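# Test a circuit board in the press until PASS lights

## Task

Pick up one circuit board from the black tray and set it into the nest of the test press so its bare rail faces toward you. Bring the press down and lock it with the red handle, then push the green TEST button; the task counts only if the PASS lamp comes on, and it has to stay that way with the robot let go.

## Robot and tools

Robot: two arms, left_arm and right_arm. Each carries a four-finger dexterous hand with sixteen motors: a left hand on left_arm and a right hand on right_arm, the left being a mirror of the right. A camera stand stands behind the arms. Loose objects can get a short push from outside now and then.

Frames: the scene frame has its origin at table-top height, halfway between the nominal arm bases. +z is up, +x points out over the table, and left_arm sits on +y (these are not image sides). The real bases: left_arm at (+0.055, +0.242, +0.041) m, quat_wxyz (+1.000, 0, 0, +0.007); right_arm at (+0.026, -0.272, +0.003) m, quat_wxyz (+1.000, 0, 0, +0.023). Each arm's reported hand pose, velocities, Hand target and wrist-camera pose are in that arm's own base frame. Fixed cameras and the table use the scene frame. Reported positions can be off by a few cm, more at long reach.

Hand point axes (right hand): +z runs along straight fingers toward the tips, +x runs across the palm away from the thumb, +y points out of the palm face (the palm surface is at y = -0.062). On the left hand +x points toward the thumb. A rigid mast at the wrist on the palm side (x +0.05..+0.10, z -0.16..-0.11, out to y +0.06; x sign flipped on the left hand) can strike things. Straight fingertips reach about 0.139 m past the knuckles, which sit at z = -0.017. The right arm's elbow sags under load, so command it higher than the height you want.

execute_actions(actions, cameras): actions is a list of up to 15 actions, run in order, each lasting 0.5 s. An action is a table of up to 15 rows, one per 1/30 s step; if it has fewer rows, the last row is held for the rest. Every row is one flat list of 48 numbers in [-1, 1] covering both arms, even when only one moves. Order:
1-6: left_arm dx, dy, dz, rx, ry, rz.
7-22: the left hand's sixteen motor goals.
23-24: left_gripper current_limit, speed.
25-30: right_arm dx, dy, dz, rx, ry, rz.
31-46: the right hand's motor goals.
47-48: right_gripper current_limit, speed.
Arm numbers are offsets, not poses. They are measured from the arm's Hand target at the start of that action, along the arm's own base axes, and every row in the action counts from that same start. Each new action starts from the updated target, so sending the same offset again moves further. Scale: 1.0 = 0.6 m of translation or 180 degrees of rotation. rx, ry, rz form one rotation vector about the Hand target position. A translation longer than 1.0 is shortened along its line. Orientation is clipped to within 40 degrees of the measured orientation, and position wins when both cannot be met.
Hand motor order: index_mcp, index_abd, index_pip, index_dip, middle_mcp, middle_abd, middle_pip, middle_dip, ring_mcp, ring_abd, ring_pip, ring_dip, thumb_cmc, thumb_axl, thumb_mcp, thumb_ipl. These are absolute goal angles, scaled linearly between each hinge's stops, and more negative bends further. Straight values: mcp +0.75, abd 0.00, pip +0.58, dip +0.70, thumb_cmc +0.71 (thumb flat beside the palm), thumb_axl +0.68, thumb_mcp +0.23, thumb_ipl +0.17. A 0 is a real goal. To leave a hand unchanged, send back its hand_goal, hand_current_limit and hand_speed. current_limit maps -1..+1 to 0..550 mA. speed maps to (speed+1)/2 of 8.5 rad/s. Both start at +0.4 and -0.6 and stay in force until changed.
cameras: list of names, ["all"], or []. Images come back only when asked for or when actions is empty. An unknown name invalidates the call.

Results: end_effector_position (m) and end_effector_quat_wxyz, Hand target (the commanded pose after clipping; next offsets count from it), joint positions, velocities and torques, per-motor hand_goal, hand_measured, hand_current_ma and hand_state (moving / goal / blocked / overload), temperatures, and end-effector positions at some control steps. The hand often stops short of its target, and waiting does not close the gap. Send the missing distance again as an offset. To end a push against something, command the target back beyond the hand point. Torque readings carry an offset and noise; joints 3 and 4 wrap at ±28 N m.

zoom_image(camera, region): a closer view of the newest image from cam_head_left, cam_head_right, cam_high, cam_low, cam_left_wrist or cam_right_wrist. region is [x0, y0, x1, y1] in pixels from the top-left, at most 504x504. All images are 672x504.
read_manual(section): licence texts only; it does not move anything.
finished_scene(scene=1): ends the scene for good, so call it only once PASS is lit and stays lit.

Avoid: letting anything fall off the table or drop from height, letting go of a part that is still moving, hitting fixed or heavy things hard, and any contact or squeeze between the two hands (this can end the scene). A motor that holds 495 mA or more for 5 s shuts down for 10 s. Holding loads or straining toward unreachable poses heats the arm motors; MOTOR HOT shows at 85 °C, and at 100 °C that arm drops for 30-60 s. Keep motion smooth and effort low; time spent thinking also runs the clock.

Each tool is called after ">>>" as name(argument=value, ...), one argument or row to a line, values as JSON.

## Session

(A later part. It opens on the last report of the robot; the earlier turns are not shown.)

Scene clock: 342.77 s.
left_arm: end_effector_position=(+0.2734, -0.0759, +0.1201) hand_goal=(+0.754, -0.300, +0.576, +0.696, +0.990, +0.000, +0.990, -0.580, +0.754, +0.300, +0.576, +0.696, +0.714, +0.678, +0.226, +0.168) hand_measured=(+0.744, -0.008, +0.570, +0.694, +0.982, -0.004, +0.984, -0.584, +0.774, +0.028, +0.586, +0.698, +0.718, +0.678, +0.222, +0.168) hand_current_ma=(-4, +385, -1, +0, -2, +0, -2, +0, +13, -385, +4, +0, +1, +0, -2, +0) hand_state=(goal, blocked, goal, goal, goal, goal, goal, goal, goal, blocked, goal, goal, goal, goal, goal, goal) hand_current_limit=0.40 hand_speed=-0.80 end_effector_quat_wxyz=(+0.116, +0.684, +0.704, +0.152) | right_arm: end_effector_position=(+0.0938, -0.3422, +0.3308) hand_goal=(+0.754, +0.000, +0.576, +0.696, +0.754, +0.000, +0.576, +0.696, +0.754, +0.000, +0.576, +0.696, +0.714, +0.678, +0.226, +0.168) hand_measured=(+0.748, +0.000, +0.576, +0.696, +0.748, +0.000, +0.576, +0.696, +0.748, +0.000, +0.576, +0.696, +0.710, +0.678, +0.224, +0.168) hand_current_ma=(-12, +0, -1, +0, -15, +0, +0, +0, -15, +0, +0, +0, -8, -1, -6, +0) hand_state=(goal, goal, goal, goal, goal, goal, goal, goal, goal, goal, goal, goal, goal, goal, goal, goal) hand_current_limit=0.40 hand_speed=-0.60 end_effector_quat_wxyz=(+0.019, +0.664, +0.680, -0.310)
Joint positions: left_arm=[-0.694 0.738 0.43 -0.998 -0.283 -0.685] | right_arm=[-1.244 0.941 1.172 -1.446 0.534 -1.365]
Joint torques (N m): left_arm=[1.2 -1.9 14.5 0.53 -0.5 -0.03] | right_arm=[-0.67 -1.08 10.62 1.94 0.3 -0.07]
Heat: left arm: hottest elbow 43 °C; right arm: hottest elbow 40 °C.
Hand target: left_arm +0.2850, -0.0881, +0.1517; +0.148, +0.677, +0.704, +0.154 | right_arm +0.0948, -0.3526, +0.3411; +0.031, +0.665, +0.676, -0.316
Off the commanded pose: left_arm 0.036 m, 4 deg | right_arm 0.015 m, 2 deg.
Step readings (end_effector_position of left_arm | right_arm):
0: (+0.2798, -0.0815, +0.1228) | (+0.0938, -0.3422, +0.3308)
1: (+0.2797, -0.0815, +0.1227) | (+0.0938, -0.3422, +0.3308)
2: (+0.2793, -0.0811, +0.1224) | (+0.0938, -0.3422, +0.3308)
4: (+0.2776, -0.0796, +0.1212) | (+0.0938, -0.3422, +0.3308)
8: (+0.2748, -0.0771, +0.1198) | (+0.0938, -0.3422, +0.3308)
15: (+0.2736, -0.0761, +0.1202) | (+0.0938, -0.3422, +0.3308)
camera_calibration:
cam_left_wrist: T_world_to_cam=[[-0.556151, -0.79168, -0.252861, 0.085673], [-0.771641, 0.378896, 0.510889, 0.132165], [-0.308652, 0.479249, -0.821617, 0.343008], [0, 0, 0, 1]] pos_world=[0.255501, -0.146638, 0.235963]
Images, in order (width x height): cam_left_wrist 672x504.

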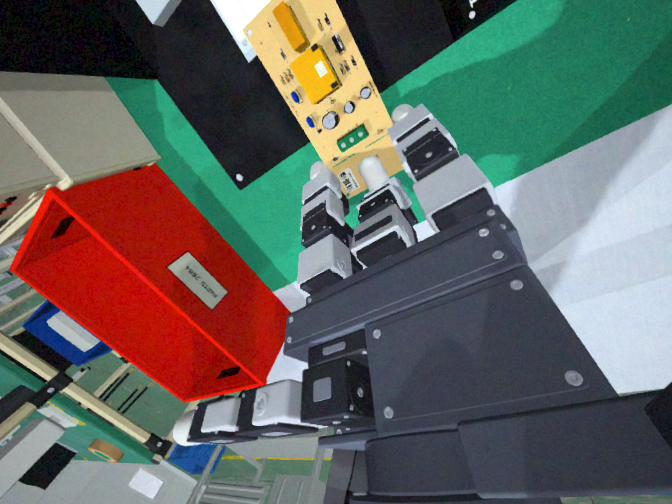

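>>> execute_actions(
  actions=[
    [[0,0,0.015,0,0,0,0.754,-0.3,0.576,0.696,0.99,0,0.99,-0.58,0.754,0.3,0.576,0.696,0.714,0.678,0.226,0.168,0.4,-0.8,0,0,0,0,0,0,0.754,0,0.576,0.696,0.754,0,0.576,0.696,0.754,0,0.576,0.696,0.714,0.678,0.226,0.168,0.4,-0.6]],
  ],
  cameras=["cam_left_wrist"],
)

>>> zoom_image(
  camera="cam_left_wrist",
  region=[210, 0, 310, 100],
)

Scene clock: 345.33 s.
left_arm: end_effector_position=(+0.2729, -0.0755, +0.1272) hand_goal=(+0.754, -0.300, +0.576, +0.696, +0.990, +0.000, +0.990, -0.580, +0.754, +0.300, +0.576, +0.696, +0.714, +0.678, +0.226, +0.168) hand_measured=(+0.748, -0.008, +0.570, +0.694, +0.986, -0.004, +0.984, -0.590, +0.774, +0.028, +0.586, +0.698, +0.718, +0.678, +0.222, +0.168) hand_current_ma=(-2, +385, -1, +0, -1, +0, -2, -4, +13, -385, +4, +0, +1, +0, -2, +0) hand_state=(goal, blocked, goal, goal, goal, goal, goal, goal, goal, blocked, goal, goal, goal, goal, goal, goal) hand_current_limit=0.40 hand_speed=-0.80 end_effector_quat_wxyz=(+0.113, +0.685, +0.704, +0.152) | right_arm: end_effector_position=(+0.0938, -0.3422, +0.3308) hand_goal=(+0.754, +0.000, +0.576, +0.696, +0.754, +0.000, +0.576, +0.696, +0.754, +0.000, +0.576, +0.696, +0.714, +0.678, +0.226, +0.168) hand_measured=(+0.748, +0.000, +0.576, +0.696, +0.748, +0.000, +0.576, +0.696, +0.748, +0.000, +0.576, +0.696, +0.710, +0.678, +0.224, +0.168) hand_current_ma=(-12, +0, -1, +0, -15, +0, +0, +0, -15, +0, +0, +0, -8, -1, -6, +0) hand_state=(goal, goal, goal, goal, goal, goal, goal, goal, goal, goal, goal, goal, goal, goal, goal, goal) hand_current_limit=0.40 hand_speed=-0.60 end_effector_quat_wxyz=(+0.019, +0.664, +0.680, -0.310)
Joint positions: left_arm=[-0.694 0.732 0.449 -1.031 -0.283 -0.685] | right_arm=[-1.244 0.941 1.172 -1.446 0.534 -1.365]
Joint torques (N m): left_arm=[1.14 -2.02 14.69 0.96 -0.5 -0.04] | right_arm=[-0.62 -1.14 10.62 1.96 0.29 -0.08]
Heat: left arm: hottest elbow 43 °C; right arm: hottest elbow 40 °C.
Hand target: left_arm +0.2850, -0.0881, +0.1605; +0.148, +0.677, +0.704, +0.154 | right_arm +0.0948, -0.3526, +0.3411; +0.031, +0.665, +0.676, -0.316
Off the commanded pose: left_arm 0.038 m, 4 deg | right_arm 0.015 m, 2 deg.
Step readings (end_effector_position of left_arm | right_arm):
0: (+0.2734, -0.0759, +0.1201) | (+0.0938, -0.3422, +0.3308)
1: (+0.2733, -0.0758, +0.1200) | (+0.0938, -0.3422, +0.3308)
2: (+0.2733, -0.0758, +0.1203) | (+0.0938, -0.3422, +0.3308)
4: (+0.2730, -0.0756, +0.1218) | (+0.0938, -0.3422, +0.3308)
8: (+0.2735, -0.0760, +0.1263) | (+0.0938, -0.3422, +0.3308)
15: (+0.2731, -0.0756, +0.1273) | (+0.0938, -0.3422, +0.3308)
camera_calibration:
cam_left_wrist: T_world_to_cam=[[-0.557452, -0.790586, -0.253419, 0.088023], [-0.768975, 0.376637, 0.516548, 0.126364], [-0.312928, 0.482824, -0.817898, 0.349467], [0, 0, 0, 1]] pos_world=[0.255597, -0.146734, 0.242862]
Images, in order (width x height): cam_left_wrist 672x504.

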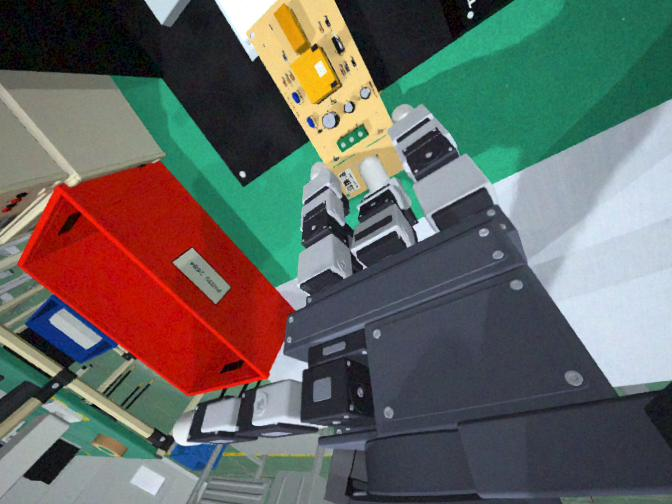

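Scaled by 5.040 from the camera's 672x504 image, which has a finer 960x720 frame.

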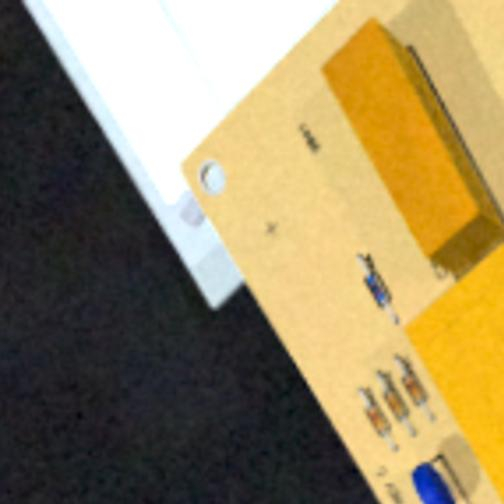

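>>> execute_actions(
  actions=[
    [[0,0,0.012,0,0,0,0.754,-0.3,0.576,0.696,0.99,0,0.99,-0.58,0.754,0.3,0.576,0.696,0.714,0.678,0.226,0.168,0.4,-0.8,0,0,0,0,0,0,0.754,0,0.576,0.696,0.754,0,0.576,0.696,0.754,0,0.576,0.696,0.714,0.678,0.226,0.168,0.4,-0.6]],
    [[0,0,0.008,0,0,0,0.754,-0.3,0.576,0.696,0.99,0,0.99,-0.58,0.754,0.3,0.576,0.696,0.714,0.678,0.226,0.168,0.4,-0.8,0,0,0,0,0,0,0.754,0,0.576,0.696,0.754,0,0.576,0.696,0.754,0,0.576,0.696,0.714,0.678,0.226,0.168,0.4,-0.6]],
  ],
)

Scene clock: 347.47 s.
left_arm: end_effector_position=(+0.2735, -0.0760, +0.1389) hand_goal=(+0.754, -0.300, +0.576, +0.696, +0.990, +0.000, +0.990, -0.580, +0.754, +0.300, +0.576, +0.696, +0.714, +0.678, +0.226, +0.168) hand_measured=(+0.748, -0.008, +0.570, +0.694, +0.986, -0.004, +0.984, -0.592, +0.774, +0.028, +0.586, +0.698, +0.718, +0.678, +0.222, +0.168) hand_current_ma=(-1, +385, -1, +0, -1, +0, -2, -4, +13, -385, +4, +0, +1, +0, -2, +0) hand_state=(goal, blocked, goal, goal, goal, goal, goal, goal, goal, blocked, goal, goal, goal, goal, goal, goal) hand_current_limit=0.40 hand_speed=-0.80 end_effector_quat_wxyz=(+0.113, +0.684, +0.704, +0.152) | right_arm: end_effector_position=(+0.0938, -0.3422, +0.3308) hand_goal=(+0.754, +0.000, +0.576, +0.696, +0.754, +0.000, +0.576, +0.696, +0.754, +0.000, +0.576, +0.696, +0.714, +0.678, +0.226, +0.168) hand_measured=(+0.748, +0.000, +0.576, +0.696, +0.748, +0.000, +0.576, +0.696, +0.748, +0.000, +0.576, +0.696, +0.710, +0.678, +0.224, +0.168) hand_current_ma=(-12, +0, -1, +0, -15, +0, +0, +0, -15, +0, +0, +0, -8, -1, -6, +0) hand_state=(goal, goal, goal, goal, goal, goal, goal, goal, goal, goal, goal, goal, goal, goal, goal, goal) hand_current_limit=0.40 hand_speed=-0.60 end_effector_quat_wxyz=(+0.019, +0.664, +0.680, -0.310)
Joint positions: left_arm=[-0.694 0.722 0.477 -1.069 -0.283 -0.686] | right_arm=[-1.244 0.941 1.172 -1.446 0.534 -1.365]
Joint torques (N m): left_arm=[1.14 -2.02 14.84 0.92 -0.5 -0.03] | right_arm=[-0.67 -0.97 10.61 1.91 0.3 -0.07]
Heat: left arm: hottest elbow 44 °C; right arm: hottest elbow 40 °C.
Hand target: left_arm +0.2850, -0.0881, +0.1727; +0.148, +0.677, +0.704, +0.154 | right_arm +0.0948, -0.3526, +0.3411; +0.031, +0.665, +0.676, -0.316
Off the commanded pose: left_arm 0.037 m, 4 deg | right_arm 0.015 m, 2 deg.
Step readings (end_effector_position of left_arm | right_arm):
0: (+0.2729, -0.0755, +0.1272) | (+0.0938, -0.3422, +0.3308)
1: (+0.2729, -0.0754, +0.1272) | (+0.0938, -0.3422, +0.3308)
2: (+0.2728, -0.0754, +0.1275) | (+0.0938, -0.3422, +0.3308)
4: (+0.2723, -0.0750, +0.1281) | (+0.0938, -0.3422, +0.3308)
8: (+0.2729, -0.0754, +0.1317) | (+0.0938, -0.3422, +0.3308)
15: (+0.2736, -0.0760, +0.1347) | (+0.0938, -0.3422, +0.3308)
16: (+0.2735, -0.0759, +0.1346) | (+0.0938, -0.3422, +0.3308)
17: (+0.2733, -0.0758, +0.1345) | (+0.0938, -0.3422, +0.3308)
19: (+0.2729, -0.0754, +0.1347) | (+0.0938, -0.3422, +0.3308)
23: (+0.2731, -0.0756, +0.1367) | (+0.0938, -0.3422, +0.3308)
30: (+0.2737, -0.0761, +0.1390) | (+0.0938, -0.3422, +0.3308)

>>> execute_actions(
  actions=[
    [[0,0,0.018,0,0,0,0.754,-0.3,0.576,0.696,0.99,0,0.99,-0.58,0.754,0.3,0.576,0.696,0.714,0.678,0.226,0.168,0.4,-0.8,0,0,0,0,0,0,0.754,0,0.576,0.696,0.754,0,0.576,0.696,0.754,0,0.576,0.696,0.714,0.678,0.226,0.168,0.4,-0.6]],
    [[-0.007,0.0102,-0.075,0,0,0,0.754,-0.3,0.576,0.696,0.99,0,0.99,-0.58,0.754,0.3,0.576,0.696,0.714,0.678,0.226,0.168,0.4,-0.8,0,0,0,0,0,0,0.754,0,0.576,0.696,0.754,0,0.576,0.696,0.754,0,0.576,0.696,0.714,0.678,0.226,0.168,0.4,-0.6]],
  ],
  cameras=["cam_left_wrist"],
)

>>> zoom_image(
  camera="cam_left_wrist",
  region=[210, 0, 310, 100],
)

Scene clock: 350.40 s.
left_arm: end_effector_position=(+0.2808, -0.0820, +0.1407) hand_goal=(+0.754, -0.300, +0.576, +0.696, +0.990, +0.000, +0.990, -0.580, +0.754, +0.300, +0.576, +0.696, +0.714, +0.678, +0.226, +0.168) hand_measured=(+0.752, -0.008, +0.572, +0.694, +0.988, -0.006, +0.984, -0.592, +0.774, +0.028, +0.586, +0.698, +0.718, +0.678, +0.222, +0.168) hand_current_ma=(+0, +385, -1, +0, +0, -1, -2, -5, +13, -385, +4, +0, +1, +0, -2, +0) hand_state=(goal, blocked, goal, goal, goal, goal, goal, goal, goal, blocked, goal, goal, goal, goal, goal, goal) hand_current_limit=0.40 hand_speed=-0.80 end_effector_quat_wxyz=(+0.144, +0.678, +0.704, +0.154) | right_arm: end_effector_position=(+0.0938, -0.3422, +0.3308) hand_goal=(+0.754, +0.000, +0.576, +0.696, +0.754, +0.000, +0.576, +0.696, +0.754, +0.000, +0.576, +0.696, +0.714, +0.678, +0.226, +0.168) hand_measured=(+0.748, +0.000, +0.576, +0.696, +0.748, +0.000, +0.576, +0.696, +0.748, +0.000, +0.576, +0.696, +0.710, +0.678, +0.224, +0.168) hand_current_ma=(-12, +0, -1, +0, -15, +0, +0, +0, -15, +0, +0, +0, -8, -1, -6, +0) hand_state=(goal, goal, goal, goal, goal, goal, goal, goal, goal, goal, goal, goal, goal, goal, goal, goal) hand_current_limit=0.40 hand_speed=-0.60 end_effector_quat_wxyz=(+0.019, +0.664, +0.680, -0.310)
Joint positions: left_arm=[-0.694 0.714 0.46 -0.996 -0.283 -0.686] | right_arm=[-1.244 0.941 1.172 -1.446 0.534 -1.365]
Joint torques (N m): left_arm=[1.79 -0.97 9.22 1.92 -0.4 0.08] | right_arm=[-0.79 -1.26 10.62 1.95 0.3 -0.07]
Heat: left arm: hottest elbow 44 °C; right arm: hottest elbow 40 °C.
Hand target: left_arm +0.2808, -0.0820, +0.1384; +0.148, +0.677, +0.704, +0.154 | right_arm +0.0948, -0.3526, +0.3411; +0.031, +0.665, +0.676, -0.316
Off the commanded pose: left_arm 0.002 m, 0 deg | right_arm 0.015 m, 2 deg.
Step readings (end_effector_position of left_arm | right_arm):
0: (+0.2735, -0.0760, +0.1389) | (+0.0938, -0.3422, +0.3308)
1: (+0.2735, -0.0760, +0.1389) | (+0.0938, -0.3422, +0.3308)
2: (+0.2734, -0.0758, +0.1390) | (+0.0938, -0.3422, +0.3308)
4: (+0.2729, -0.0754, +0.1404) | (+0.0938, -0.3422, +0.3308)
8: (+0.2738, -0.0762, +0.1462) | (+0.0938, -0.3422, +0.3308)
15: (+0.2747, -0.0769, +0.1503) | (+0.0938, -0.3422, +0.3308)
16: (+0.2746, -0.0769, +0.1503) | (+0.0938, -0.3422, +0.3308)
17: (+0.2750, -0.0772, +0.1506) | (+0.0938, -0.3422, +0.3308)
19: (+0.2783, -0.0800, +0.1523) | (+0.0938, -0.3422, +0.3308)
23: (+0.2827, -0.0836, +0.1499) | (+0.0938, -0.3422, +0.3308)
30: (+0.2799, -0.0813, +0.1401) | (+0.0938, -0.3422, +0.3308)
camera_calibration:
cam_left_wrist: T_world_to_cam=[[-0.544991, -0.800971, -0.247851, 0.0856149], [-0.792929, 0.396303, 0.462826, 0.143743], [-0.272486, 0.448764, -0.851095, 0.356698], [0, 0, 0, 1]] pos_world=[0.257833, -0.148464, 0.258275]
Images, in order (width x height): cam_left_wrist 672x504.

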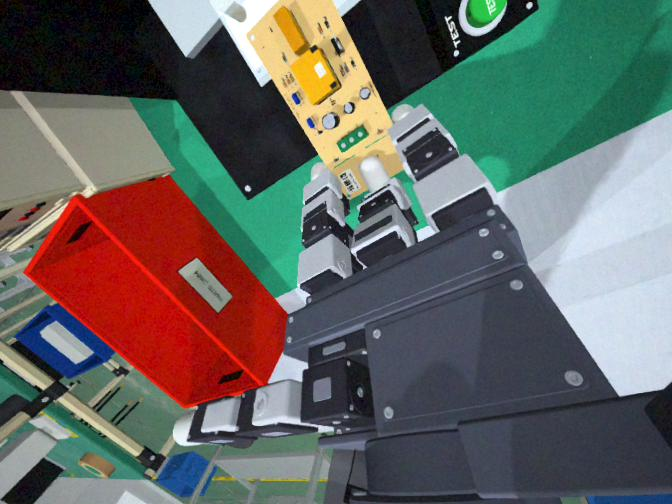

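Scaled by 5.040 from the camera's 672x504 image, which has a finer 960x720 frame.

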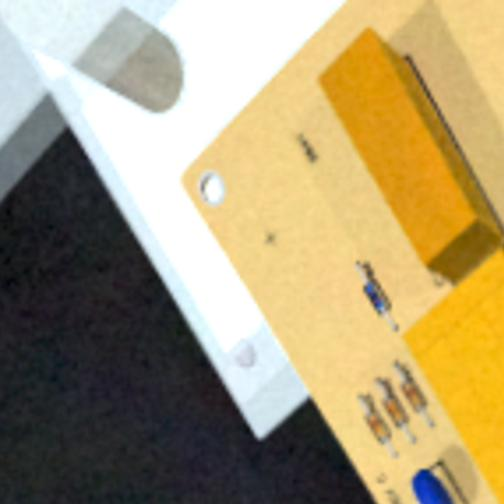

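>>> execute_actions(
  actions=[
    [[0,-0.0045,-0.015,0,0,0,0.754,-0.3,0.576,0.696,0.99,0,0.99,-0.58,0.754,0.3,0.576,0.696,0.714,0.678,0.226,0.168,0.4,-0.8,0,0,0,0,0,0,0.754,0,0.576,0.696,0.754,0,0.576,0.696,0.754,0,0.576,0.696,0.714,0.678,0.226,0.168,0.4,-0.6]],
  ],
  cameras=["cam_left_wrist"],
)

>>> zoom_image(
  camera="cam_left_wrist",
  region=[210, 0, 310, 100],
)

>>> zoom_image(
  camera="cam_left_wrist",
  region=[310, 0, 380, 70],
)

Scene clock: 353.37 s.
left_arm: end_effector_position=(+0.2819, -0.0831, +0.1361) hand_goal=(+0.754, -0.300, +0.576, +0.696, +0.990, +0.000, +0.990, -0.580, +0.754, +0.300, +0.576, +0.696, +0.714, +0.678, +0.226, +0.168) hand_measured=(+0.752, -0.008, +0.572, +0.694, +0.988, -0.006, +0.984, -0.592, +0.774, +0.028, +0.586, +0.698, +0.718, +0.678, +0.222, +0.168) hand_current_ma=(+0, +385, -1, +0, +0, -1, -2, -5, +13, -385, +4, +0, +1, +0, -2, +0) hand_state=(goal, blocked, goal, goal, goal, goal, goal, goal, goal, blocked, goal, goal, goal, goal, goal, goal) hand_current_limit=0.40 hand_speed=-0.80 end_effector_quat_wxyz=(+0.151, +0.676, +0.705, +0.154) | right_arm: end_effector_position=(+0.0938, -0.3422, +0.3308) hand_goal=(+0.754, +0.000, +0.576, +0.696, +0.754, +0.000, +0.576, +0.696, +0.754, +0.000, +0.576, +0.696, +0.714, +0.678, +0.226, +0.168) hand_measured=(+0.748, +0.000, +0.576, +0.696, +0.748, +0.000, +0.576, +0.696, +0.748, +0.000, +0.576, +0.696, +0.710, +0.678, +0.224, +0.168) hand_current_ma=(-12, +0, -1, +0, -15, +0, +0, +0, -15, +0, +0, +0, -8, -1, -6, +0) hand_state=(goal, goal, goal, goal, goal, goal, goal, goal, goal, goal, goal, goal, goal, goal, goal, goal) hand_current_limit=0.40 hand_speed=-0.60 end_effector_quat_wxyz=(+0.019, +0.664, +0.680, -0.310)
Joint positions: left_arm=[-0.695 0.717 0.444 -0.963 -0.284 -0.689] | right_arm=[-1.244 0.941 1.172 -1.446 0.534 -1.365]
Joint torques (N m): left_arm=[1.03 0.32 9.07 2 -0.53 -0.02] | right_arm=[-0.73 -1.26 10.59 1.89 0.3 -0.08]
Heat: left arm: hottest elbow 44 °C; right arm: hottest elbow 40 °C.
Hand target: left_arm +0.2808, -0.0847, +0.1294; +0.148, +0.677, +0.704, +0.154 | right_arm +0.0948, -0.3526, +0.3411; +0.031, +0.665, +0.676, -0.316
Off the commanded pose: left_arm 0.007 m, 0 deg | right_arm 0.015 m, 2 deg.
Step readings (end_effector_position of left_arm | right_arm):
0: (+0.2808, -0.0820, +0.1407) | (+0.0938, -0.3422, +0.3308)
1: (+0.2808, -0.0820, +0.1407) | (+0.0938, -0.3422, +0.3308)
2: (+0.2809, -0.0821, +0.1406) | (+0.0938, -0.3422, +0.3308)
4: (+0.2817, -0.0828, +0.1401) | (+0.0938, -0.3422, +0.3308)
8: (+0.2816, -0.0830, +0.1375) | (+0.0938, -0.3422, +0.3308)
15: (+0.2817, -0.0829, +0.1360) | (+0.0938, -0.3422, +0.3308)
camera_calibration:
cam_left_wrist: T_world_to_cam=[[-0.540884, -0.804316, -0.246008, 0.0824712], [-0.798609, 0.399317, 0.450299, 0.150754], [-0.263948, 0.440023, -0.858319, 0.351355], [0, 0, 0, 1]] pos_world=[0.257741, -0.14847, 0.253979]
Images, in order (width x height): cam_left_wrist 672x504.

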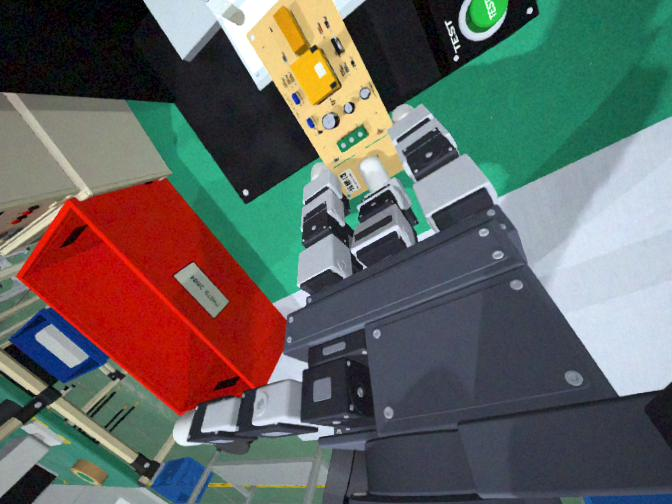

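Scaled by 5.040 from the camera's 672x504 image, which has a finer 960x720 frame.

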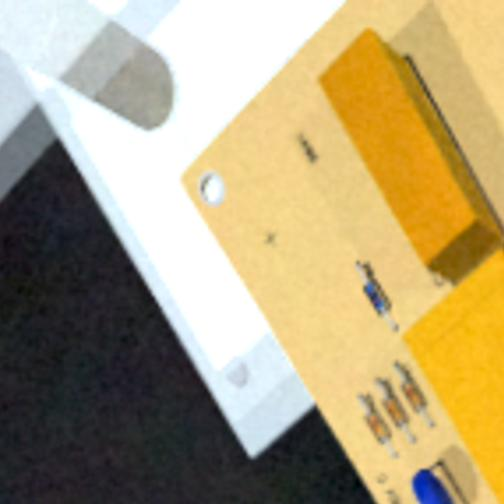

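Scaled by 7.200 from the camera's 672x504 image, which has a finer 960x720 frame.

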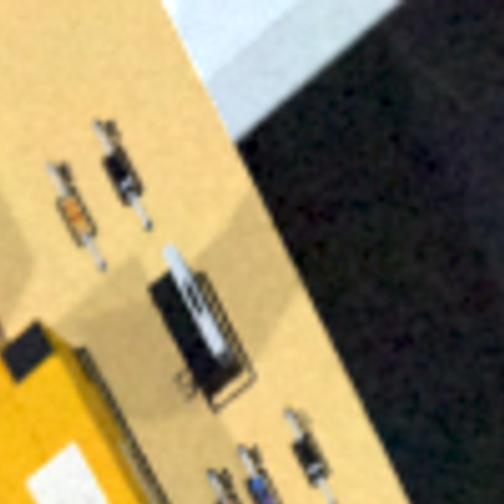

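>>> execute_actions(
  actions=[
    [[0,-0.0045,-0.006,0,0,0,0.754,-0.3,0.576,0.696,0.99,0,0.99,-0.58,0.754,0.3,0.576,0.696,0.714,0.678,0.226,0.168,0.4,-0.8,0,0,0,0,0,0,0.754,0,0.576,0.696,0.754,0,0.576,0.696,0.754,0,0.576,0.696,0.714,0.678,0.226,0.168,0.4,-0.6]],
  ],
  cameras=["cam_left_wrist"],
)

>>> zoom_image(
  camera="cam_left_wrist",
  region=[210, 0, 310, 100],
)

Scene clock: 355.93 s.
left_arm: end_effector_position=(+0.2820, -0.0857, +0.1322) hand_goal=(+0.754, -0.300, +0.576, +0.696, +0.990, +0.000, +0.990, -0.580, +0.754, +0.300, +0.576, +0.696, +0.714, +0.678, +0.226, +0.168) hand_measured=(+0.752, -0.008, +0.572, +0.694, +0.988, -0.006, +0.984, -0.592, +0.774, +0.028, +0.586, +0.698, +0.718, +0.678, +0.222, +0.168) hand_current_ma=(+0, +385, -1, +0, +0, -1, -2, -5, +13, -385, +4, +0, +1, +0, -2, +0) hand_state=(goal, blocked, goal, goal, goal, goal, goal, goal, goal, blocked, goal, goal, goal, goal, goal, goal) hand_current_limit=0.40 hand_speed=-0.80 end_effector_quat_wxyz=(+0.151, +0.676, +0.705, +0.154) | right_arm: end_effector_position=(+0.0938, -0.3422, +0.3308) hand_goal=(+0.754, +0.000, +0.576, +0.696, +0.754, +0.000, +0.576, +0.696, +0.754, +0.000, +0.576, +0.696, +0.714, +0.678, +0.226, +0.168) hand_measured=(+0.748, +0.000, +0.576, +0.696, +0.748, +0.000, +0.576, +0.696, +0.748, +0.000, +0.576, +0.696, +0.710, +0.678, +0.224, +0.168) hand_current_ma=(-12, +0, -1, +0, -15, +0, +0, +0, -15, +0, +0, +0, -8, -1, -6, +0) hand_state=(goal, goal, goal, goal, goal, goal, goal, goal, goal, goal, goal, goal, goal, goal, goal, goal) hand_current_limit=0.40 hand_speed=-0.60 end_effector_quat_wxyz=(+0.019, +0.664, +0.680, -0.310)
Joint positions: left_arm=[-0.707 0.731 0.439 -0.948 -0.288 -0.7] | right_arm=[-1.244 0.941 1.172 -1.446 0.534 -1.365]
Joint torques (N m): left_arm=[0.97 0.21 9.03 1.89 -0.53 -0.05] | right_arm=[-0.5 -1.03 10.61 1.92 0.3 -0.07]
Heat: left arm: hottest elbow 44 °C; right arm: hottest elbow 40 °C.
Hand target: left_arm +0.2807, -0.0873, +0.1257; +0.148, +0.677, +0.704, +0.154 | right_arm +0.0948, -0.3526, +0.3411; +0.031, +0.665, +0.676, -0.316
Off the commanded pose: left_arm 0.007 m, 0 deg | right_arm 0.015 m, 2 deg.
Step readings (end_effector_position of left_arm | right_arm):
0: (+0.2819, -0.0830, +0.1361) | (+0.0938, -0.3422, +0.3308)
1: (+0.2819, -0.0830, +0.1361) | (+0.0938, -0.3422, +0.3308)
2: (+0.2821, -0.0832, +0.1362) | (+0.0938, -0.3422, +0.3308)
4: (+0.2824, -0.0840, +0.1361) | (+0.0938, -0.3422, +0.3308)
8: (+0.2825, -0.0862, +0.1343) | (+0.0938, -0.3422, +0.3308)
15: (+0.2818, -0.0856, +0.1321) | (+0.0938, -0.3422, +0.3308)
camera_calibration:
cam_left_wrist: T_world_to_cam=[[-0.540882, -0.804311, -0.246031, 0.0794544], [-0.798453, 0.399042, 0.450819, 0.153536], [-0.264422, 0.440284, -0.858039, 0.34934], [0, 0, 0, 1]] pos_world=[0.25794, -0.15117, 0.250079]
Images, in order (width x height): cam_left_wrist 672x504.

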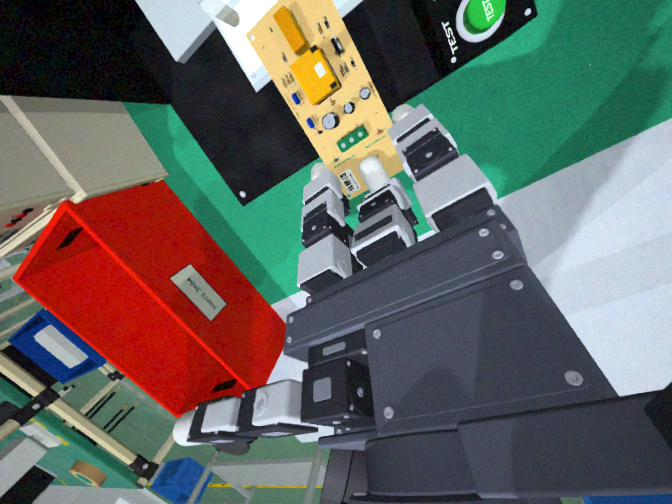

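Scaled by 5.040 from the camera's 672x504 image, which has a finer 960x720 frame.

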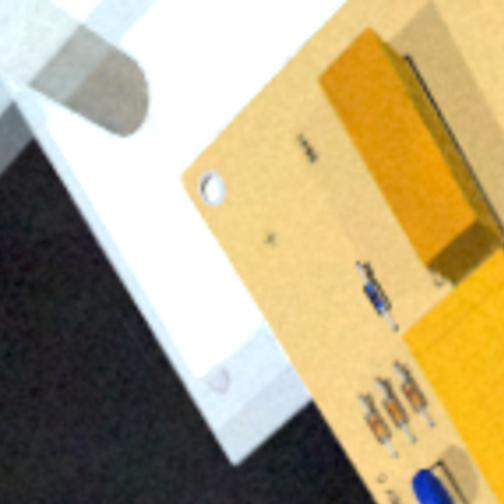

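>>> zoom_image(
  camera="cam_left_wrist",
  region=[230, 15, 280, 65],
)

>>> zoom_image(
  camera="cam_left_wrist",
  region=[240, 50, 280, 90],
)

Scaled by 10.080 from the camera's 672x504 image, which has a finer 960x720 frame.

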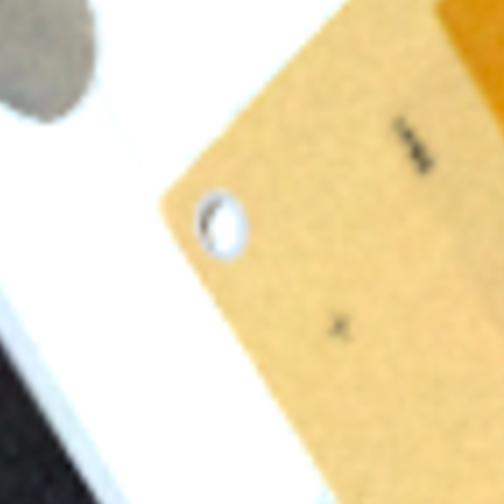

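Scaled by 12.600 from the camera's 672x504 image, which has a finer 960x720 frame.

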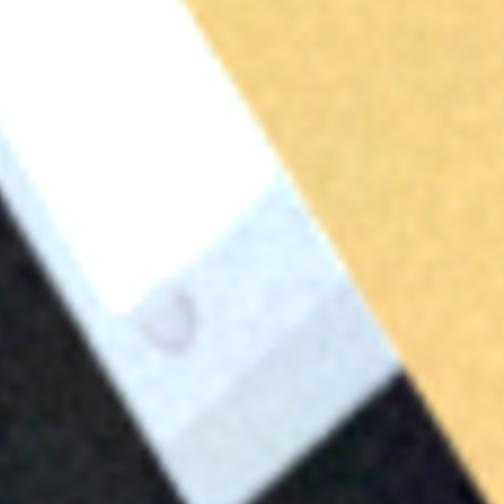

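>>> execute_actions(
  actions=[
    [[0,0.001,-0.008,0,0,0,0.754,-0.3,0.576,0.696,0.99,0,0.99,-0.58,0.754,0.3,0.576,0.696,0.714,0.678,0.226,0.168,0.4,-0.8,0,0,0,0,0,0,0.754,0,0.576,0.696,0.754,0,0.576,0.696,0.754,0,0.576,0.696,0.714,0.678,0.226,0.168,0.4,-0.6]],
  ],
  cameras=["cam_left_wrist","cam_high"],
)

>>> zoom_image(
  camera="cam_left_wrist",
  region=[220, 10, 290, 80],
)

>>> zoom_image(
  camera="cam_high",
  region=[330, 200, 410, 270],
)

Scene clock: 363.27 s.
left_arm: end_effector_position=(+0.2818, -0.0855, +0.1275) hand_goal=(+0.754, -0.300, +0.576, +0.696, +0.990, +0.000, +0.990, -0.580, +0.754, +0.300, +0.576, +0.696, +0.714, +0.678, +0.226, +0.168) hand_measured=(+0.752, -0.008, +0.572, +0.694, +0.988, -0.006, +0.984, -0.592, +0.774, +0.028, +0.586, +0.698, +0.718, +0.678, +0.222, +0.168) hand_current_ma=(+0, +385, -1, +0, +0, -1, -2, -5, +13, -385, +4, +0, +1, +0, -2, +0) hand_state=(goal, blocked, goal, goal, goal, goal, goal, goal, goal, blocked, goal, goal, goal, goal, goal, goal) hand_current_limit=0.40 hand_speed=-0.80 end_effector_quat_wxyz=(+0.151, +0.676, +0.705, +0.154) | right_arm: end_effector_position=(+0.0938, -0.3422, +0.3308) hand_goal=(+0.754, +0.000, +0.576, +0.696, +0.754, +0.000, +0.576, +0.696, +0.754, +0.000, +0.576, +0.696, +0.714, +0.678, +0.226, +0.168) hand_measured=(+0.748, +0.000, +0.576, +0.696, +0.748, +0.000, +0.576, +0.696, +0.748, +0.000, +0.576, +0.696, +0.710, +0.678, +0.224, +0.168) hand_current_ma=(-12, +0, -1, +0, -15, +0, +0, +0, -15, +0, +0, +0, -8, -1, -6, +0) hand_state=(goal, goal, goal, goal, goal, goal, goal, goal, goal, goal, goal, goal, goal, goal, goal, goal) hand_current_limit=0.40 hand_speed=-0.60 end_effector_quat_wxyz=(+0.019, +0.664, +0.680, -0.310)
Joint positions: left_arm=[-0.707 0.736 0.428 -0.931 -0.288 -0.701] | right_arm=[-1.244 0.941 1.172 -1.446 0.534 -1.365]
Joint torques (N m): left_arm=[1.08 0.15 8.99 1.89 -0.51 0.01] | right_arm=[-0.62 -1.2 10.58 1.96 0.3 -0.09]
Heat: left arm: hottest elbow 43 °C; right arm: hottest elbow 40 °C.
Hand target: left_arm +0.2807, -0.0867, +0.1209; +0.148, +0.677, +0.704, +0.154 | right_arm +0.0948, -0.3526, +0.3411; +0.031, +0.665, +0.676, -0.316
Off the commanded pose: left_arm 0.007 m, 0 deg | right_arm 0.015 m, 2 deg.
Step readings (end_effector_position of left_arm | right_arm):
0: (+0.2820, -0.0857, +0.1322) | (+0.0938, -0.3422, +0.3308)
1: (+0.2820, -0.0857, +0.1322) | (+0.0938, -0.3422, +0.3308)
2: (+0.2821, -0.0858, +0.1324) | (+0.0938, -0.3422, +0.3308)
4: (+0.2824, -0.0861, +0.1318) | (+0.0938, -0.3422, +0.3308)
8: (+0.2819, -0.0856, +0.1289) | (+0.0938, -0.3422, +0.3308)
15: (+0.2817, -0.0854, +0.1274) | (+0.0938, -0.3422, +0.3308)
camera_calibration:
cam_left_wrist: T_world_to_cam=[[-0.540452, -0.804663, -0.245824, 0.0781626], [-0.798869, 0.399067, 0.45006, 0.155593], [-0.264046, 0.439617, -0.858496, 0.345011], [0, 0, 0, 1]] pos_world=[0.257641, -0.150871, 0.245379]
Images, in order (width x height): cam_high 672x504, cam_left_wrist 672x504.

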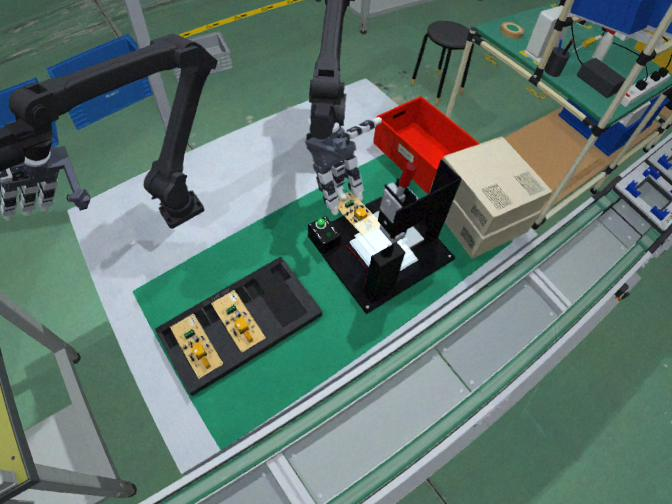

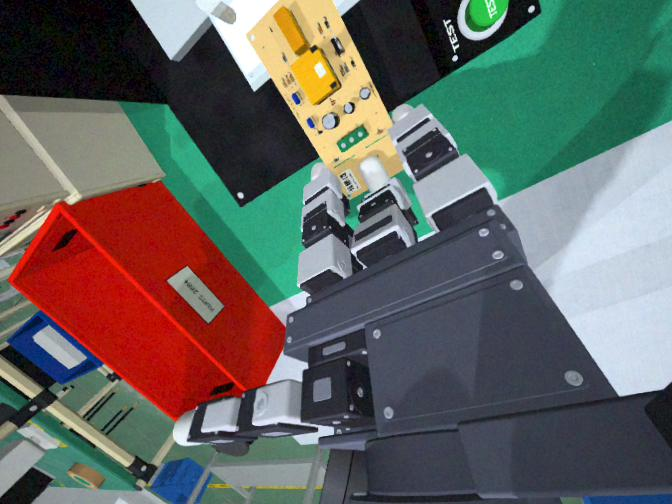

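Scaled by 7.200 from the camera's 672x504 image, which has a finer 960x720 frame.

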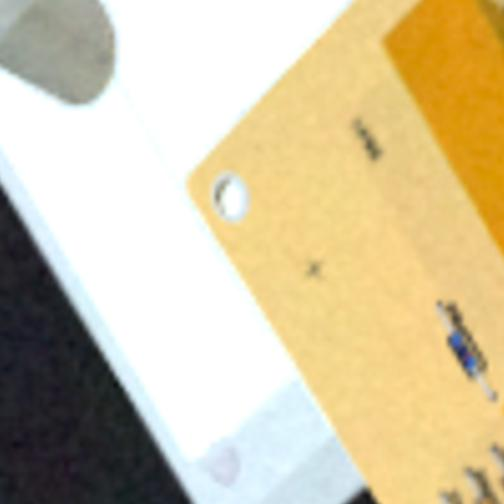

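Scaled by 6.300 from the camera's 672x504 image, which has a finer 960x720 frame.

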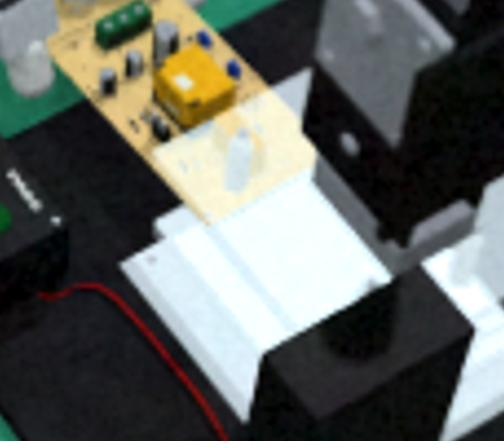

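>>> execute_actions(
  actions=[
    [[0,0.0005,-0.006,0,0,0,0.754,-0.3,0.576,0.696,0.99,0,0.99,-0.58,0.754,0.3,0.576,0.696,0.714,0.678,0.226,0.168,0.4,-0.8,0,0,0,0,0,0,0.754,0,0.576,0.696,0.754,0,0.576,0.696,0.754,0,0.576,0.696,0.714,0.678,0.226,0.168,0.4,-0.6]],
  ],
  cameras=["cam_left_wrist","cam_high"],
)

>>> zoom_image(
  camera="cam_left_wrist",
  region=[220, 10, 290, 80],
)

>>> zoom_image(
  camera="cam_high",
  region=[330, 200, 410, 270],
)

Scene clock: 365.23 s.
left_arm: end_effector_position=(+0.2818, -0.0856, +0.1241) hand_goal=(+0.754, -0.300, +0.576, +0.696, +0.990, +0.000, +0.990, -0.580, +0.754, +0.300, +0.576, +0.696, +0.714, +0.678, +0.226, +0.168) hand_measured=(+0.752, -0.008, +0.572, +0.694, +0.988, -0.006, +0.984, -0.592, +0.774, +0.028, +0.586, +0.698, +0.718, +0.678, +0.222, +0.168) hand_current_ma=(+0, +385, -1, +0, +0, -1, -2, -5, +13, -385, +4, +0, +1, +0, -2, +0) hand_state=(goal, blocked, goal, goal, goal, goal, goal, goal, goal, blocked, goal, goal, goal, goal, goal, goal) hand_current_limit=0.40 hand_speed=-0.80 end_effector_quat_wxyz=(+0.151, +0.676, +0.705, +0.154) | right_arm: end_effector_position=(+0.0938, -0.3422, +0.3308) hand_goal=(+0.754, +0.000, +0.576, +0.696, +0.754, +0.000, +0.576, +0.696, +0.754, +0.000, +0.576, +0.696, +0.714, +0.678, +0.226, +0.168) hand_measured=(+0.748, +0.000, +0.576, +0.696, +0.748, +0.000, +0.576, +0.696, +0.748, +0.000, +0.576, +0.696, +0.710, +0.678, +0.224, +0.168) hand_current_ma=(-12, +0, -1, +0, -15, +0, +0, +0, -15, +0, +0, +0, -8, -1, -6, +0) hand_state=(goal, goal, goal, goal, goal, goal, goal, goal, goal, goal, goal, goal, goal, goal, goal, goal) hand_current_limit=0.40 hand_speed=-0.60 end_effector_quat_wxyz=(+0.019, +0.664, +0.680, -0.310)
Joint positions: left_arm=[-0.707 0.741 0.42 -0.918 -0.288 -0.701] | right_arm=[-1.244 0.941 1.172 -1.446 0.534 -1.365]
Joint torques (N m): left_arm=[1.26 0.21 8.95 1.91 -0.49 0.02] | right_arm=[-0.67 -1.2 10.62 1.94 0.31 -0.08]
Heat: left arm: hottest elbow 43 °C; right arm: hottest elbow 40 °C.
Hand target: left_arm +0.2808, -0.0865, +0.1174; +0.148, +0.677, +0.704, +0.154 | right_arm +0.0948, -0.3526, +0.3411; +0.031, +0.665, +0.676, -0.316
Off the commanded pose: left_arm 0.007 m, 0 deg | right_arm 0.015 m, 2 deg.
Step readings (end_effector_position of left_arm | right_arm):
0: (+0.2818, -0.0855, +0.1275) | (+0.0938, -0.3422, +0.3308)
1: (+0.2818, -0.0855, +0.1275) | (+0.0938, -0.3422, +0.3308)
2: (+0.2819, -0.0856, +0.1275) | (+0.0938, -0.3422, +0.3308)
4: (+0.2823, -0.0860, +0.1274) | (+0.0938, -0.3422, +0.3308)
8: (+0.2820, -0.0857, +0.1253) | (+0.0938, -0.3422, +0.3308)
15: (+0.2817, -0.0855, +0.1240) | (+0.0938, -0.3422, +0.3308)
camera_calibration:
cam_left_wrist: T_world_to_cam=[[-0.540339, -0.804765, -0.245738, 0.0772613], [-0.799113, 0.399317, 0.449404, 0.157383], [-0.263538, 0.439203, -0.858865, 0.341988], [0, 0, 0, 1]] pos_world=[0.257641, -0.150871, 0.241979]
Images, in order (width x height): cam_high 672x504, cam_left_wrist 672x504.

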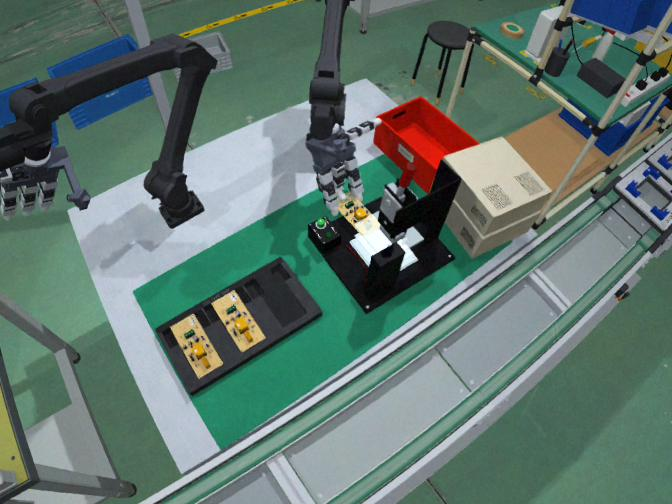

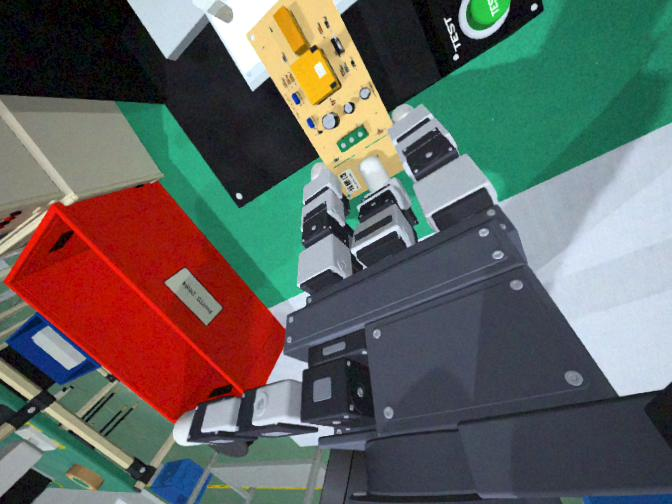

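Scaled by 7.200 from the camera's 672x504 image, which has a finer 960x720 frame.

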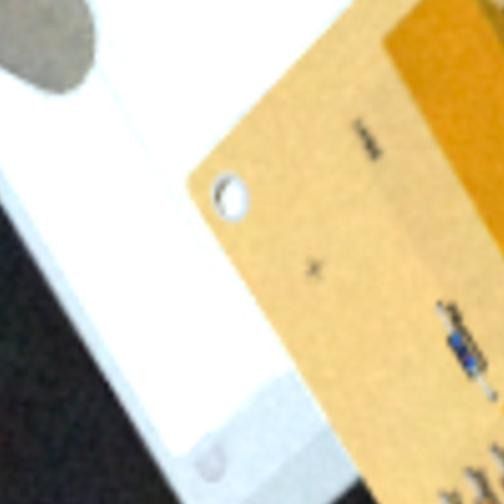

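Scaled by 6.300 from the camera's 672x504 image, which has a finer 960x720 frame.

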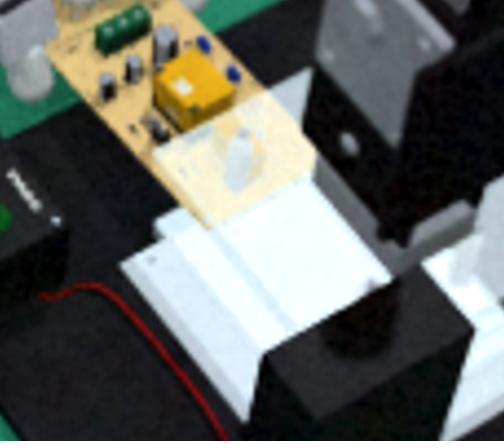

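>>> execute_actions(
  actions=[
    [[0,0.0005,-0.006,0,0,0,0.754,-0.3,0.576,0.696,0.99,0,0.99,-0.58,0.754,0.3,0.576,0.696,0.714,0.678,0.226,0.168,0.4,-0.8,0,0,0,0,0,0,0.754,0,0.576,0.696,0.754,0,0.576,0.696,0.754,0,0.576,0.696,0.714,0.678,0.226,0.168,0.4,-0.6]],
  ],
  cameras=["cam_left_wrist","cam_high"],
)

>>> zoom_image(
  camera="cam_left_wrist",
  region=[220, 10, 290, 80],
)

>>> zoom_image(
  camera="cam_high",
  region=[345, 220, 385, 255],
)

Scene clock: 367.10 s.
left_arm: end_effector_position=(+0.2821, -0.0858, +0.1213) hand_goal=(+0.754, -0.300, +0.576, +0.696, +0.990, +0.000, +0.990, -0.580, +0.754, +0.300, +0.576, +0.696, +0.714, +0.678, +0.226, +0.168) hand_measured=(+0.752, -0.008, +0.572, +0.694, +0.988, -0.006, +0.984, -0.592, +0.774, +0.028, +0.586, +0.698, +0.718, +0.678, +0.222, +0.168) hand_current_ma=(+0, +385, -1, +0, +0, -1, -2, -5, +13, -385, +4, +0, +1, +0, -2, +0) hand_state=(goal, blocked, goal, goal, goal, goal, goal, goal, goal, blocked, goal, goal, goal, goal, goal, goal) hand_current_limit=0.40 hand_speed=-0.80 end_effector_quat_wxyz=(+0.153, +0.675, +0.705, +0.154) | right_arm: end_effector_position=(+0.0938, -0.3422, +0.3308) hand_goal=(+0.754, +0.000, +0.576, +0.696, +0.754, +0.000, +0.576, +0.696, +0.754, +0.000, +0.576, +0.696, +0.714, +0.678, +0.226, +0.168) hand_measured=(+0.748, +0.000, +0.576, +0.696, +0.748, +0.000, +0.576, +0.696, +0.748, +0.000, +0.576, +0.696, +0.710, +0.678, +0.224, +0.168) hand_current_ma=(-12, +0, -1, +0, -15, +0, +0, +0, -15, +0, +0, +0, -8, -1, -6, +0) hand_state=(goal, goal, goal, goal, goal, goal, goal, goal, goal, goal, goal, goal, goal, goal, goal, goal) hand_current_limit=0.40 hand_speed=-0.60 end_effector_quat_wxyz=(+0.019, +0.664, +0.680, -0.310)
Joint positions: left_arm=[-0.707 0.745 0.412 -0.904 -0.288 -0.701] | right_arm=[-1.244 0.941 1.172 -1.446 0.534 -1.365]
Joint torques (N m): left_arm=[1.38 0.15 8.83 1.89 -0.47 0.04] | right_arm=[-0.67 -1.2 10.61 1.94 0.3 -0.07]
Heat: left arm: hottest elbow 43 °C; right arm: hottest elbow 40 °C.
Hand target: left_arm +0.2808, -0.0862, +0.1137; +0.148, +0.677, +0.704, +0.154 | right_arm +0.0948, -0.3526, +0.3411; +0.031, +0.665, +0.676, -0.316
Off the commanded pose: left_arm 0.008 m, 1 deg | right_arm 0.015 m, 2 deg.
Step readings (end_effector_position of left_arm | right_arm):
0: (+0.2818, -0.0856, +0.1241) | (+0.0938, -0.3422, +0.3308)
1: (+0.2818, -0.0856, +0.1241) | (+0.0938, -0.3422, +0.3308)
2: (+0.2820, -0.0857, +0.1241) | (+0.0938, -0.3422, +0.3308)
4: (+0.2823, -0.0859, +0.1238) | (+0.0938, -0.3422, +0.3308)
8: (+0.2819, -0.0856, +0.1218) | (+0.0938, -0.3422, +0.3308)
15: (+0.2821, -0.0858, +0.1213) | (+0.0938, -0.3422, +0.3308)
camera_calibration:
cam_left_wrist: T_world_to_cam=[[-0.539853, -0.805194, -0.245399, 0.0763266], [-0.799999, 0.4001, 0.447125, 0.15949], [-0.261839, 0.437701, -0.86015, 0.339314], [0, 0, 0, 1]] pos_world=[0.257643, -0.150872, 0.23928]
Images, in order (width x height): cam_high 672x504, cam_left_wrist 672x504.

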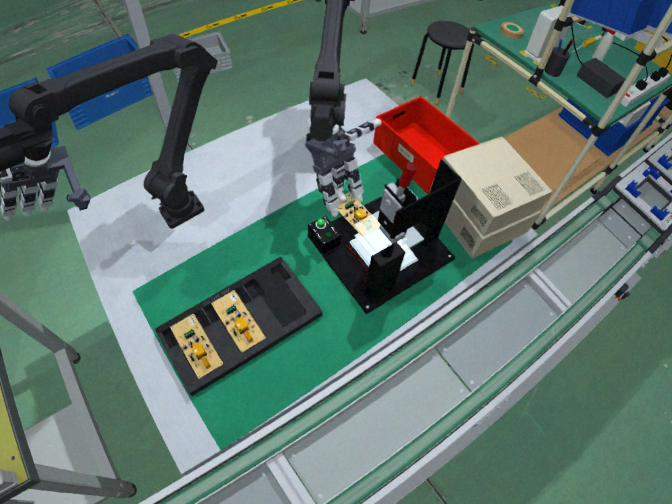

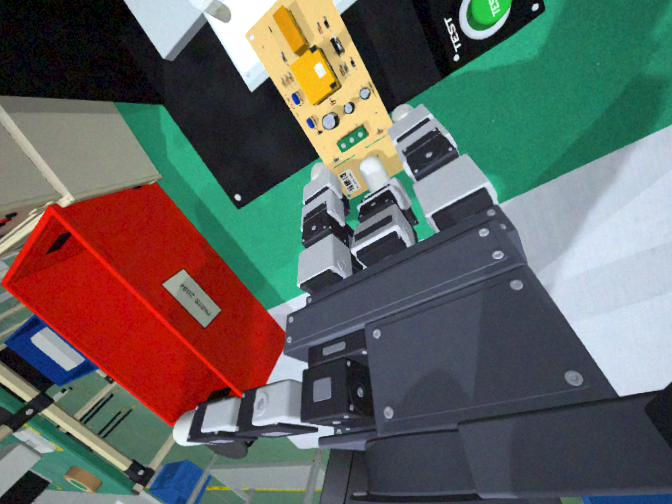

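Scaled by 7.200 from the camera's 672x504 image, which has a finer 960x720 frame.

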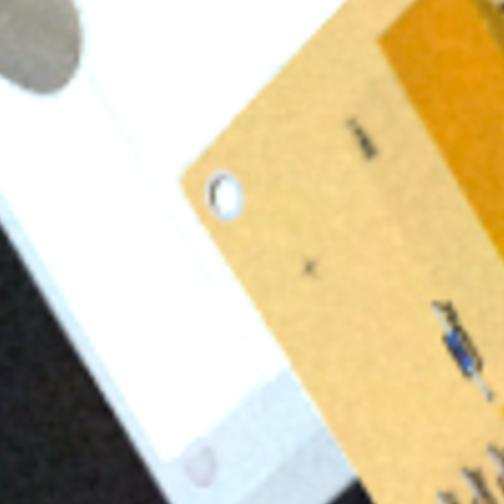

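Scaled by 12.600 from the camera's 672x504 image, which has a finer 960x720 frame.

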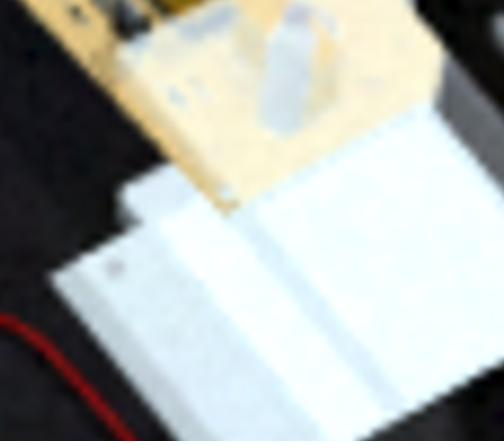

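>>> execute_actions(
  actions=[
    [[0,0.0035,0.0,0,0,0,0.754,-0.3,0.576,0.696,0.99,0,0.99,-0.58,0.754,0.3,0.576,0.696,0.714,0.678,0.226,0.168,0.4,-0.8,0,0,0,0,0,0,0.754,0,0.576,0.696,0.754,0,0.576,0.696,0.754,0,0.576,0.696,0.714,0.678,0.226,0.168,0.4,-0.6]],
  ],
  cameras=["cam_left_wrist","cam_high"],
)

>>> zoom_image(
  camera="cam_left_wrist",
  region=[220, 10, 290, 80],
)

>>> zoom_image(
  camera="cam_high",
  region=[345, 220, 385, 255],
)

Scene clock: 372.20 s.
left_arm: end_effector_position=(+0.2821, -0.0858, +0.1213) hand_goal=(+0.754, -0.300, +0.576, +0.696, +0.990, +0.000, +0.990, -0.580, +0.754, +0.300, +0.576, +0.696, +0.714, +0.678, +0.226, +0.168) hand_measured=(+0.752, -0.008, +0.572, +0.694, +0.988, -0.006, +0.984, -0.592, +0.774, +0.028, +0.586, +0.698, +0.718, +0.678, +0.222, +0.168) hand_current_ma=(+0, +385, -1, +0, +0, -1, -2, -5, +13, -385, +4, +0, +1, +0, -2, +0) hand_state=(goal, blocked, goal, goal, goal, goal, goal, goal, goal, blocked, goal, goal, goal, goal, goal, goal) hand_current_limit=0.40 hand_speed=-0.80 end_effector_quat_wxyz=(+0.153, +0.675, +0.705, +0.154) | right_arm: end_effector_position=(+0.0938, -0.3422, +0.3308) hand_goal=(+0.754, +0.000, +0.576, +0.696, +0.754, +0.000, +0.576, +0.696, +0.754, +0.000, +0.576, +0.696, +0.714, +0.678, +0.226, +0.168) hand_measured=(+0.748, +0.000, +0.576, +0.696, +0.748, +0.000, +0.576, +0.696, +0.748, +0.000, +0.576, +0.696, +0.710, +0.678, +0.224, +0.168) hand_current_ma=(-12, +0, -1, +0, -15, +0, +0, +0, -15, +0, +0, +0, -8, -1, -6, +0) hand_state=(goal, goal, goal, goal, goal, goal, goal, goal, goal, goal, goal, goal, goal, goal, goal, goal) hand_current_limit=0.40 hand_speed=-0.60 end_effector_quat_wxyz=(+0.019, +0.664, +0.680, -0.310)
Joint positions: left_arm=[-0.707 0.745 0.412 -0.904 -0.288 -0.701] | right_arm=[-1.244 0.941 1.172 -1.446 0.534 -1.365]
Joint torques (N m): left_arm=[2.02 -0.32 8.64 1.88 -0.36 0.13] | right_arm=[-0.67 -1.08 10.62 1.98 0.3 -0.08]
Heat: left arm: hottest elbow 42 °C; right arm: hottest elbow 40 °C.
Hand target: left_arm +0.2808, -0.0841, +0.1137; +0.148, +0.677, +0.704, +0.154 | right_arm +0.0948, -0.3526, +0.3411; +0.031, +0.665, +0.676, -0.316
Off the commanded pose: left_arm 0.008 m, 1 deg | right_arm 0.015 m, 2 deg.
Step readings (end_effector_position of left_arm | right_arm):
0: (+0.2821, -0.0858, +0.1213) | (+0.0938, -0.3422, +0.3308)
1: (+0.2821, -0.0858, +0.1213) | (+0.0938, -0.3422, +0.3308)
2: (+0.2821, -0.0858, +0.1213) | (+0.0938, -0.3422, +0.3308)
4: (+0.2821, -0.0858, +0.1213) | (+0.0938, -0.3422, +0.3308)
8: (+0.2821, -0.0858, +0.1213) | (+0.0938, -0.3422, +0.3308)
15: (+0.2821, -0.0858, +0.1213) | (+0.0938, -0.3422, +0.3308)
camera_calibration:
cam_left_wrist: T_world_to_cam=[[-0.539853, -0.805194, -0.245399, 0.0763266], [-0.799999, 0.4001, 0.447125, 0.15949], [-0.261839, 0.437701, -0.86015, 0.339314], [0, 0, 0, 1]] pos_world=[0.257643, -0.150872, 0.23928]
Images, in order (width x height): cam_high 672x504, cam_left_wrist 672x504.

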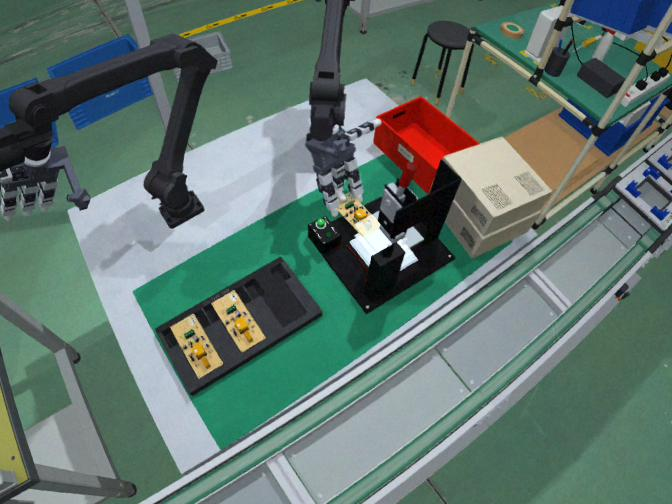

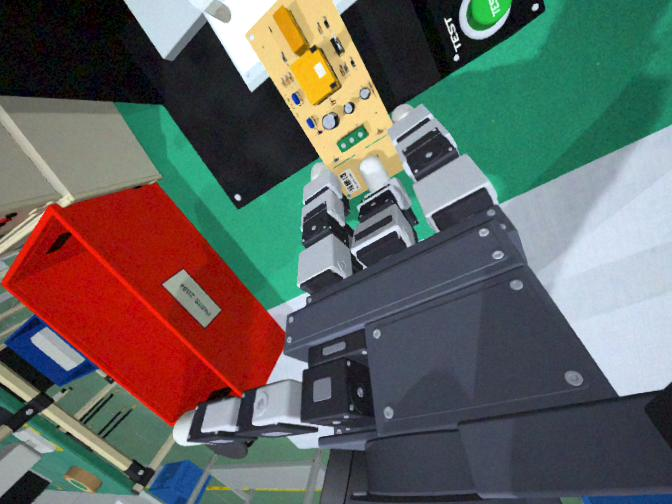

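Scaled by 7.200 from the camera's 672x504 image, which has a finer 960x720 frame.

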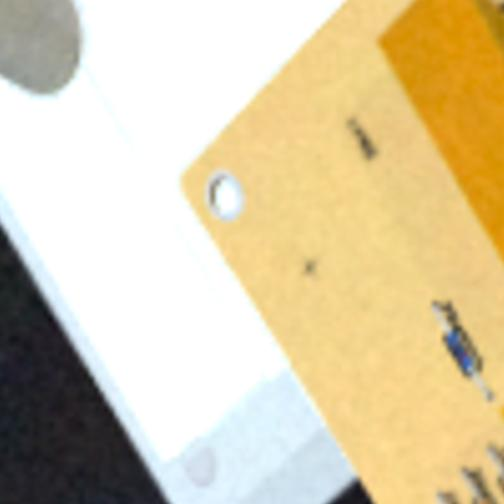

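Scaled by 12.600 from the camera's 672x504 image, which has a finer 960x720 frame.

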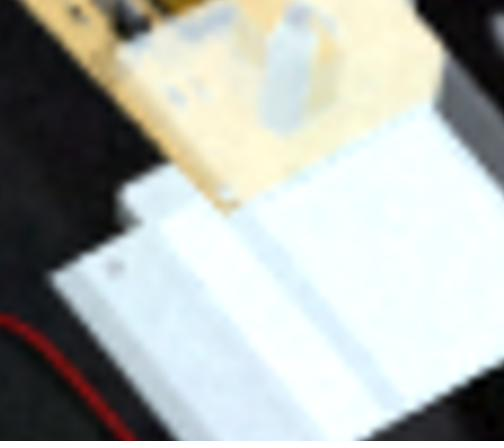

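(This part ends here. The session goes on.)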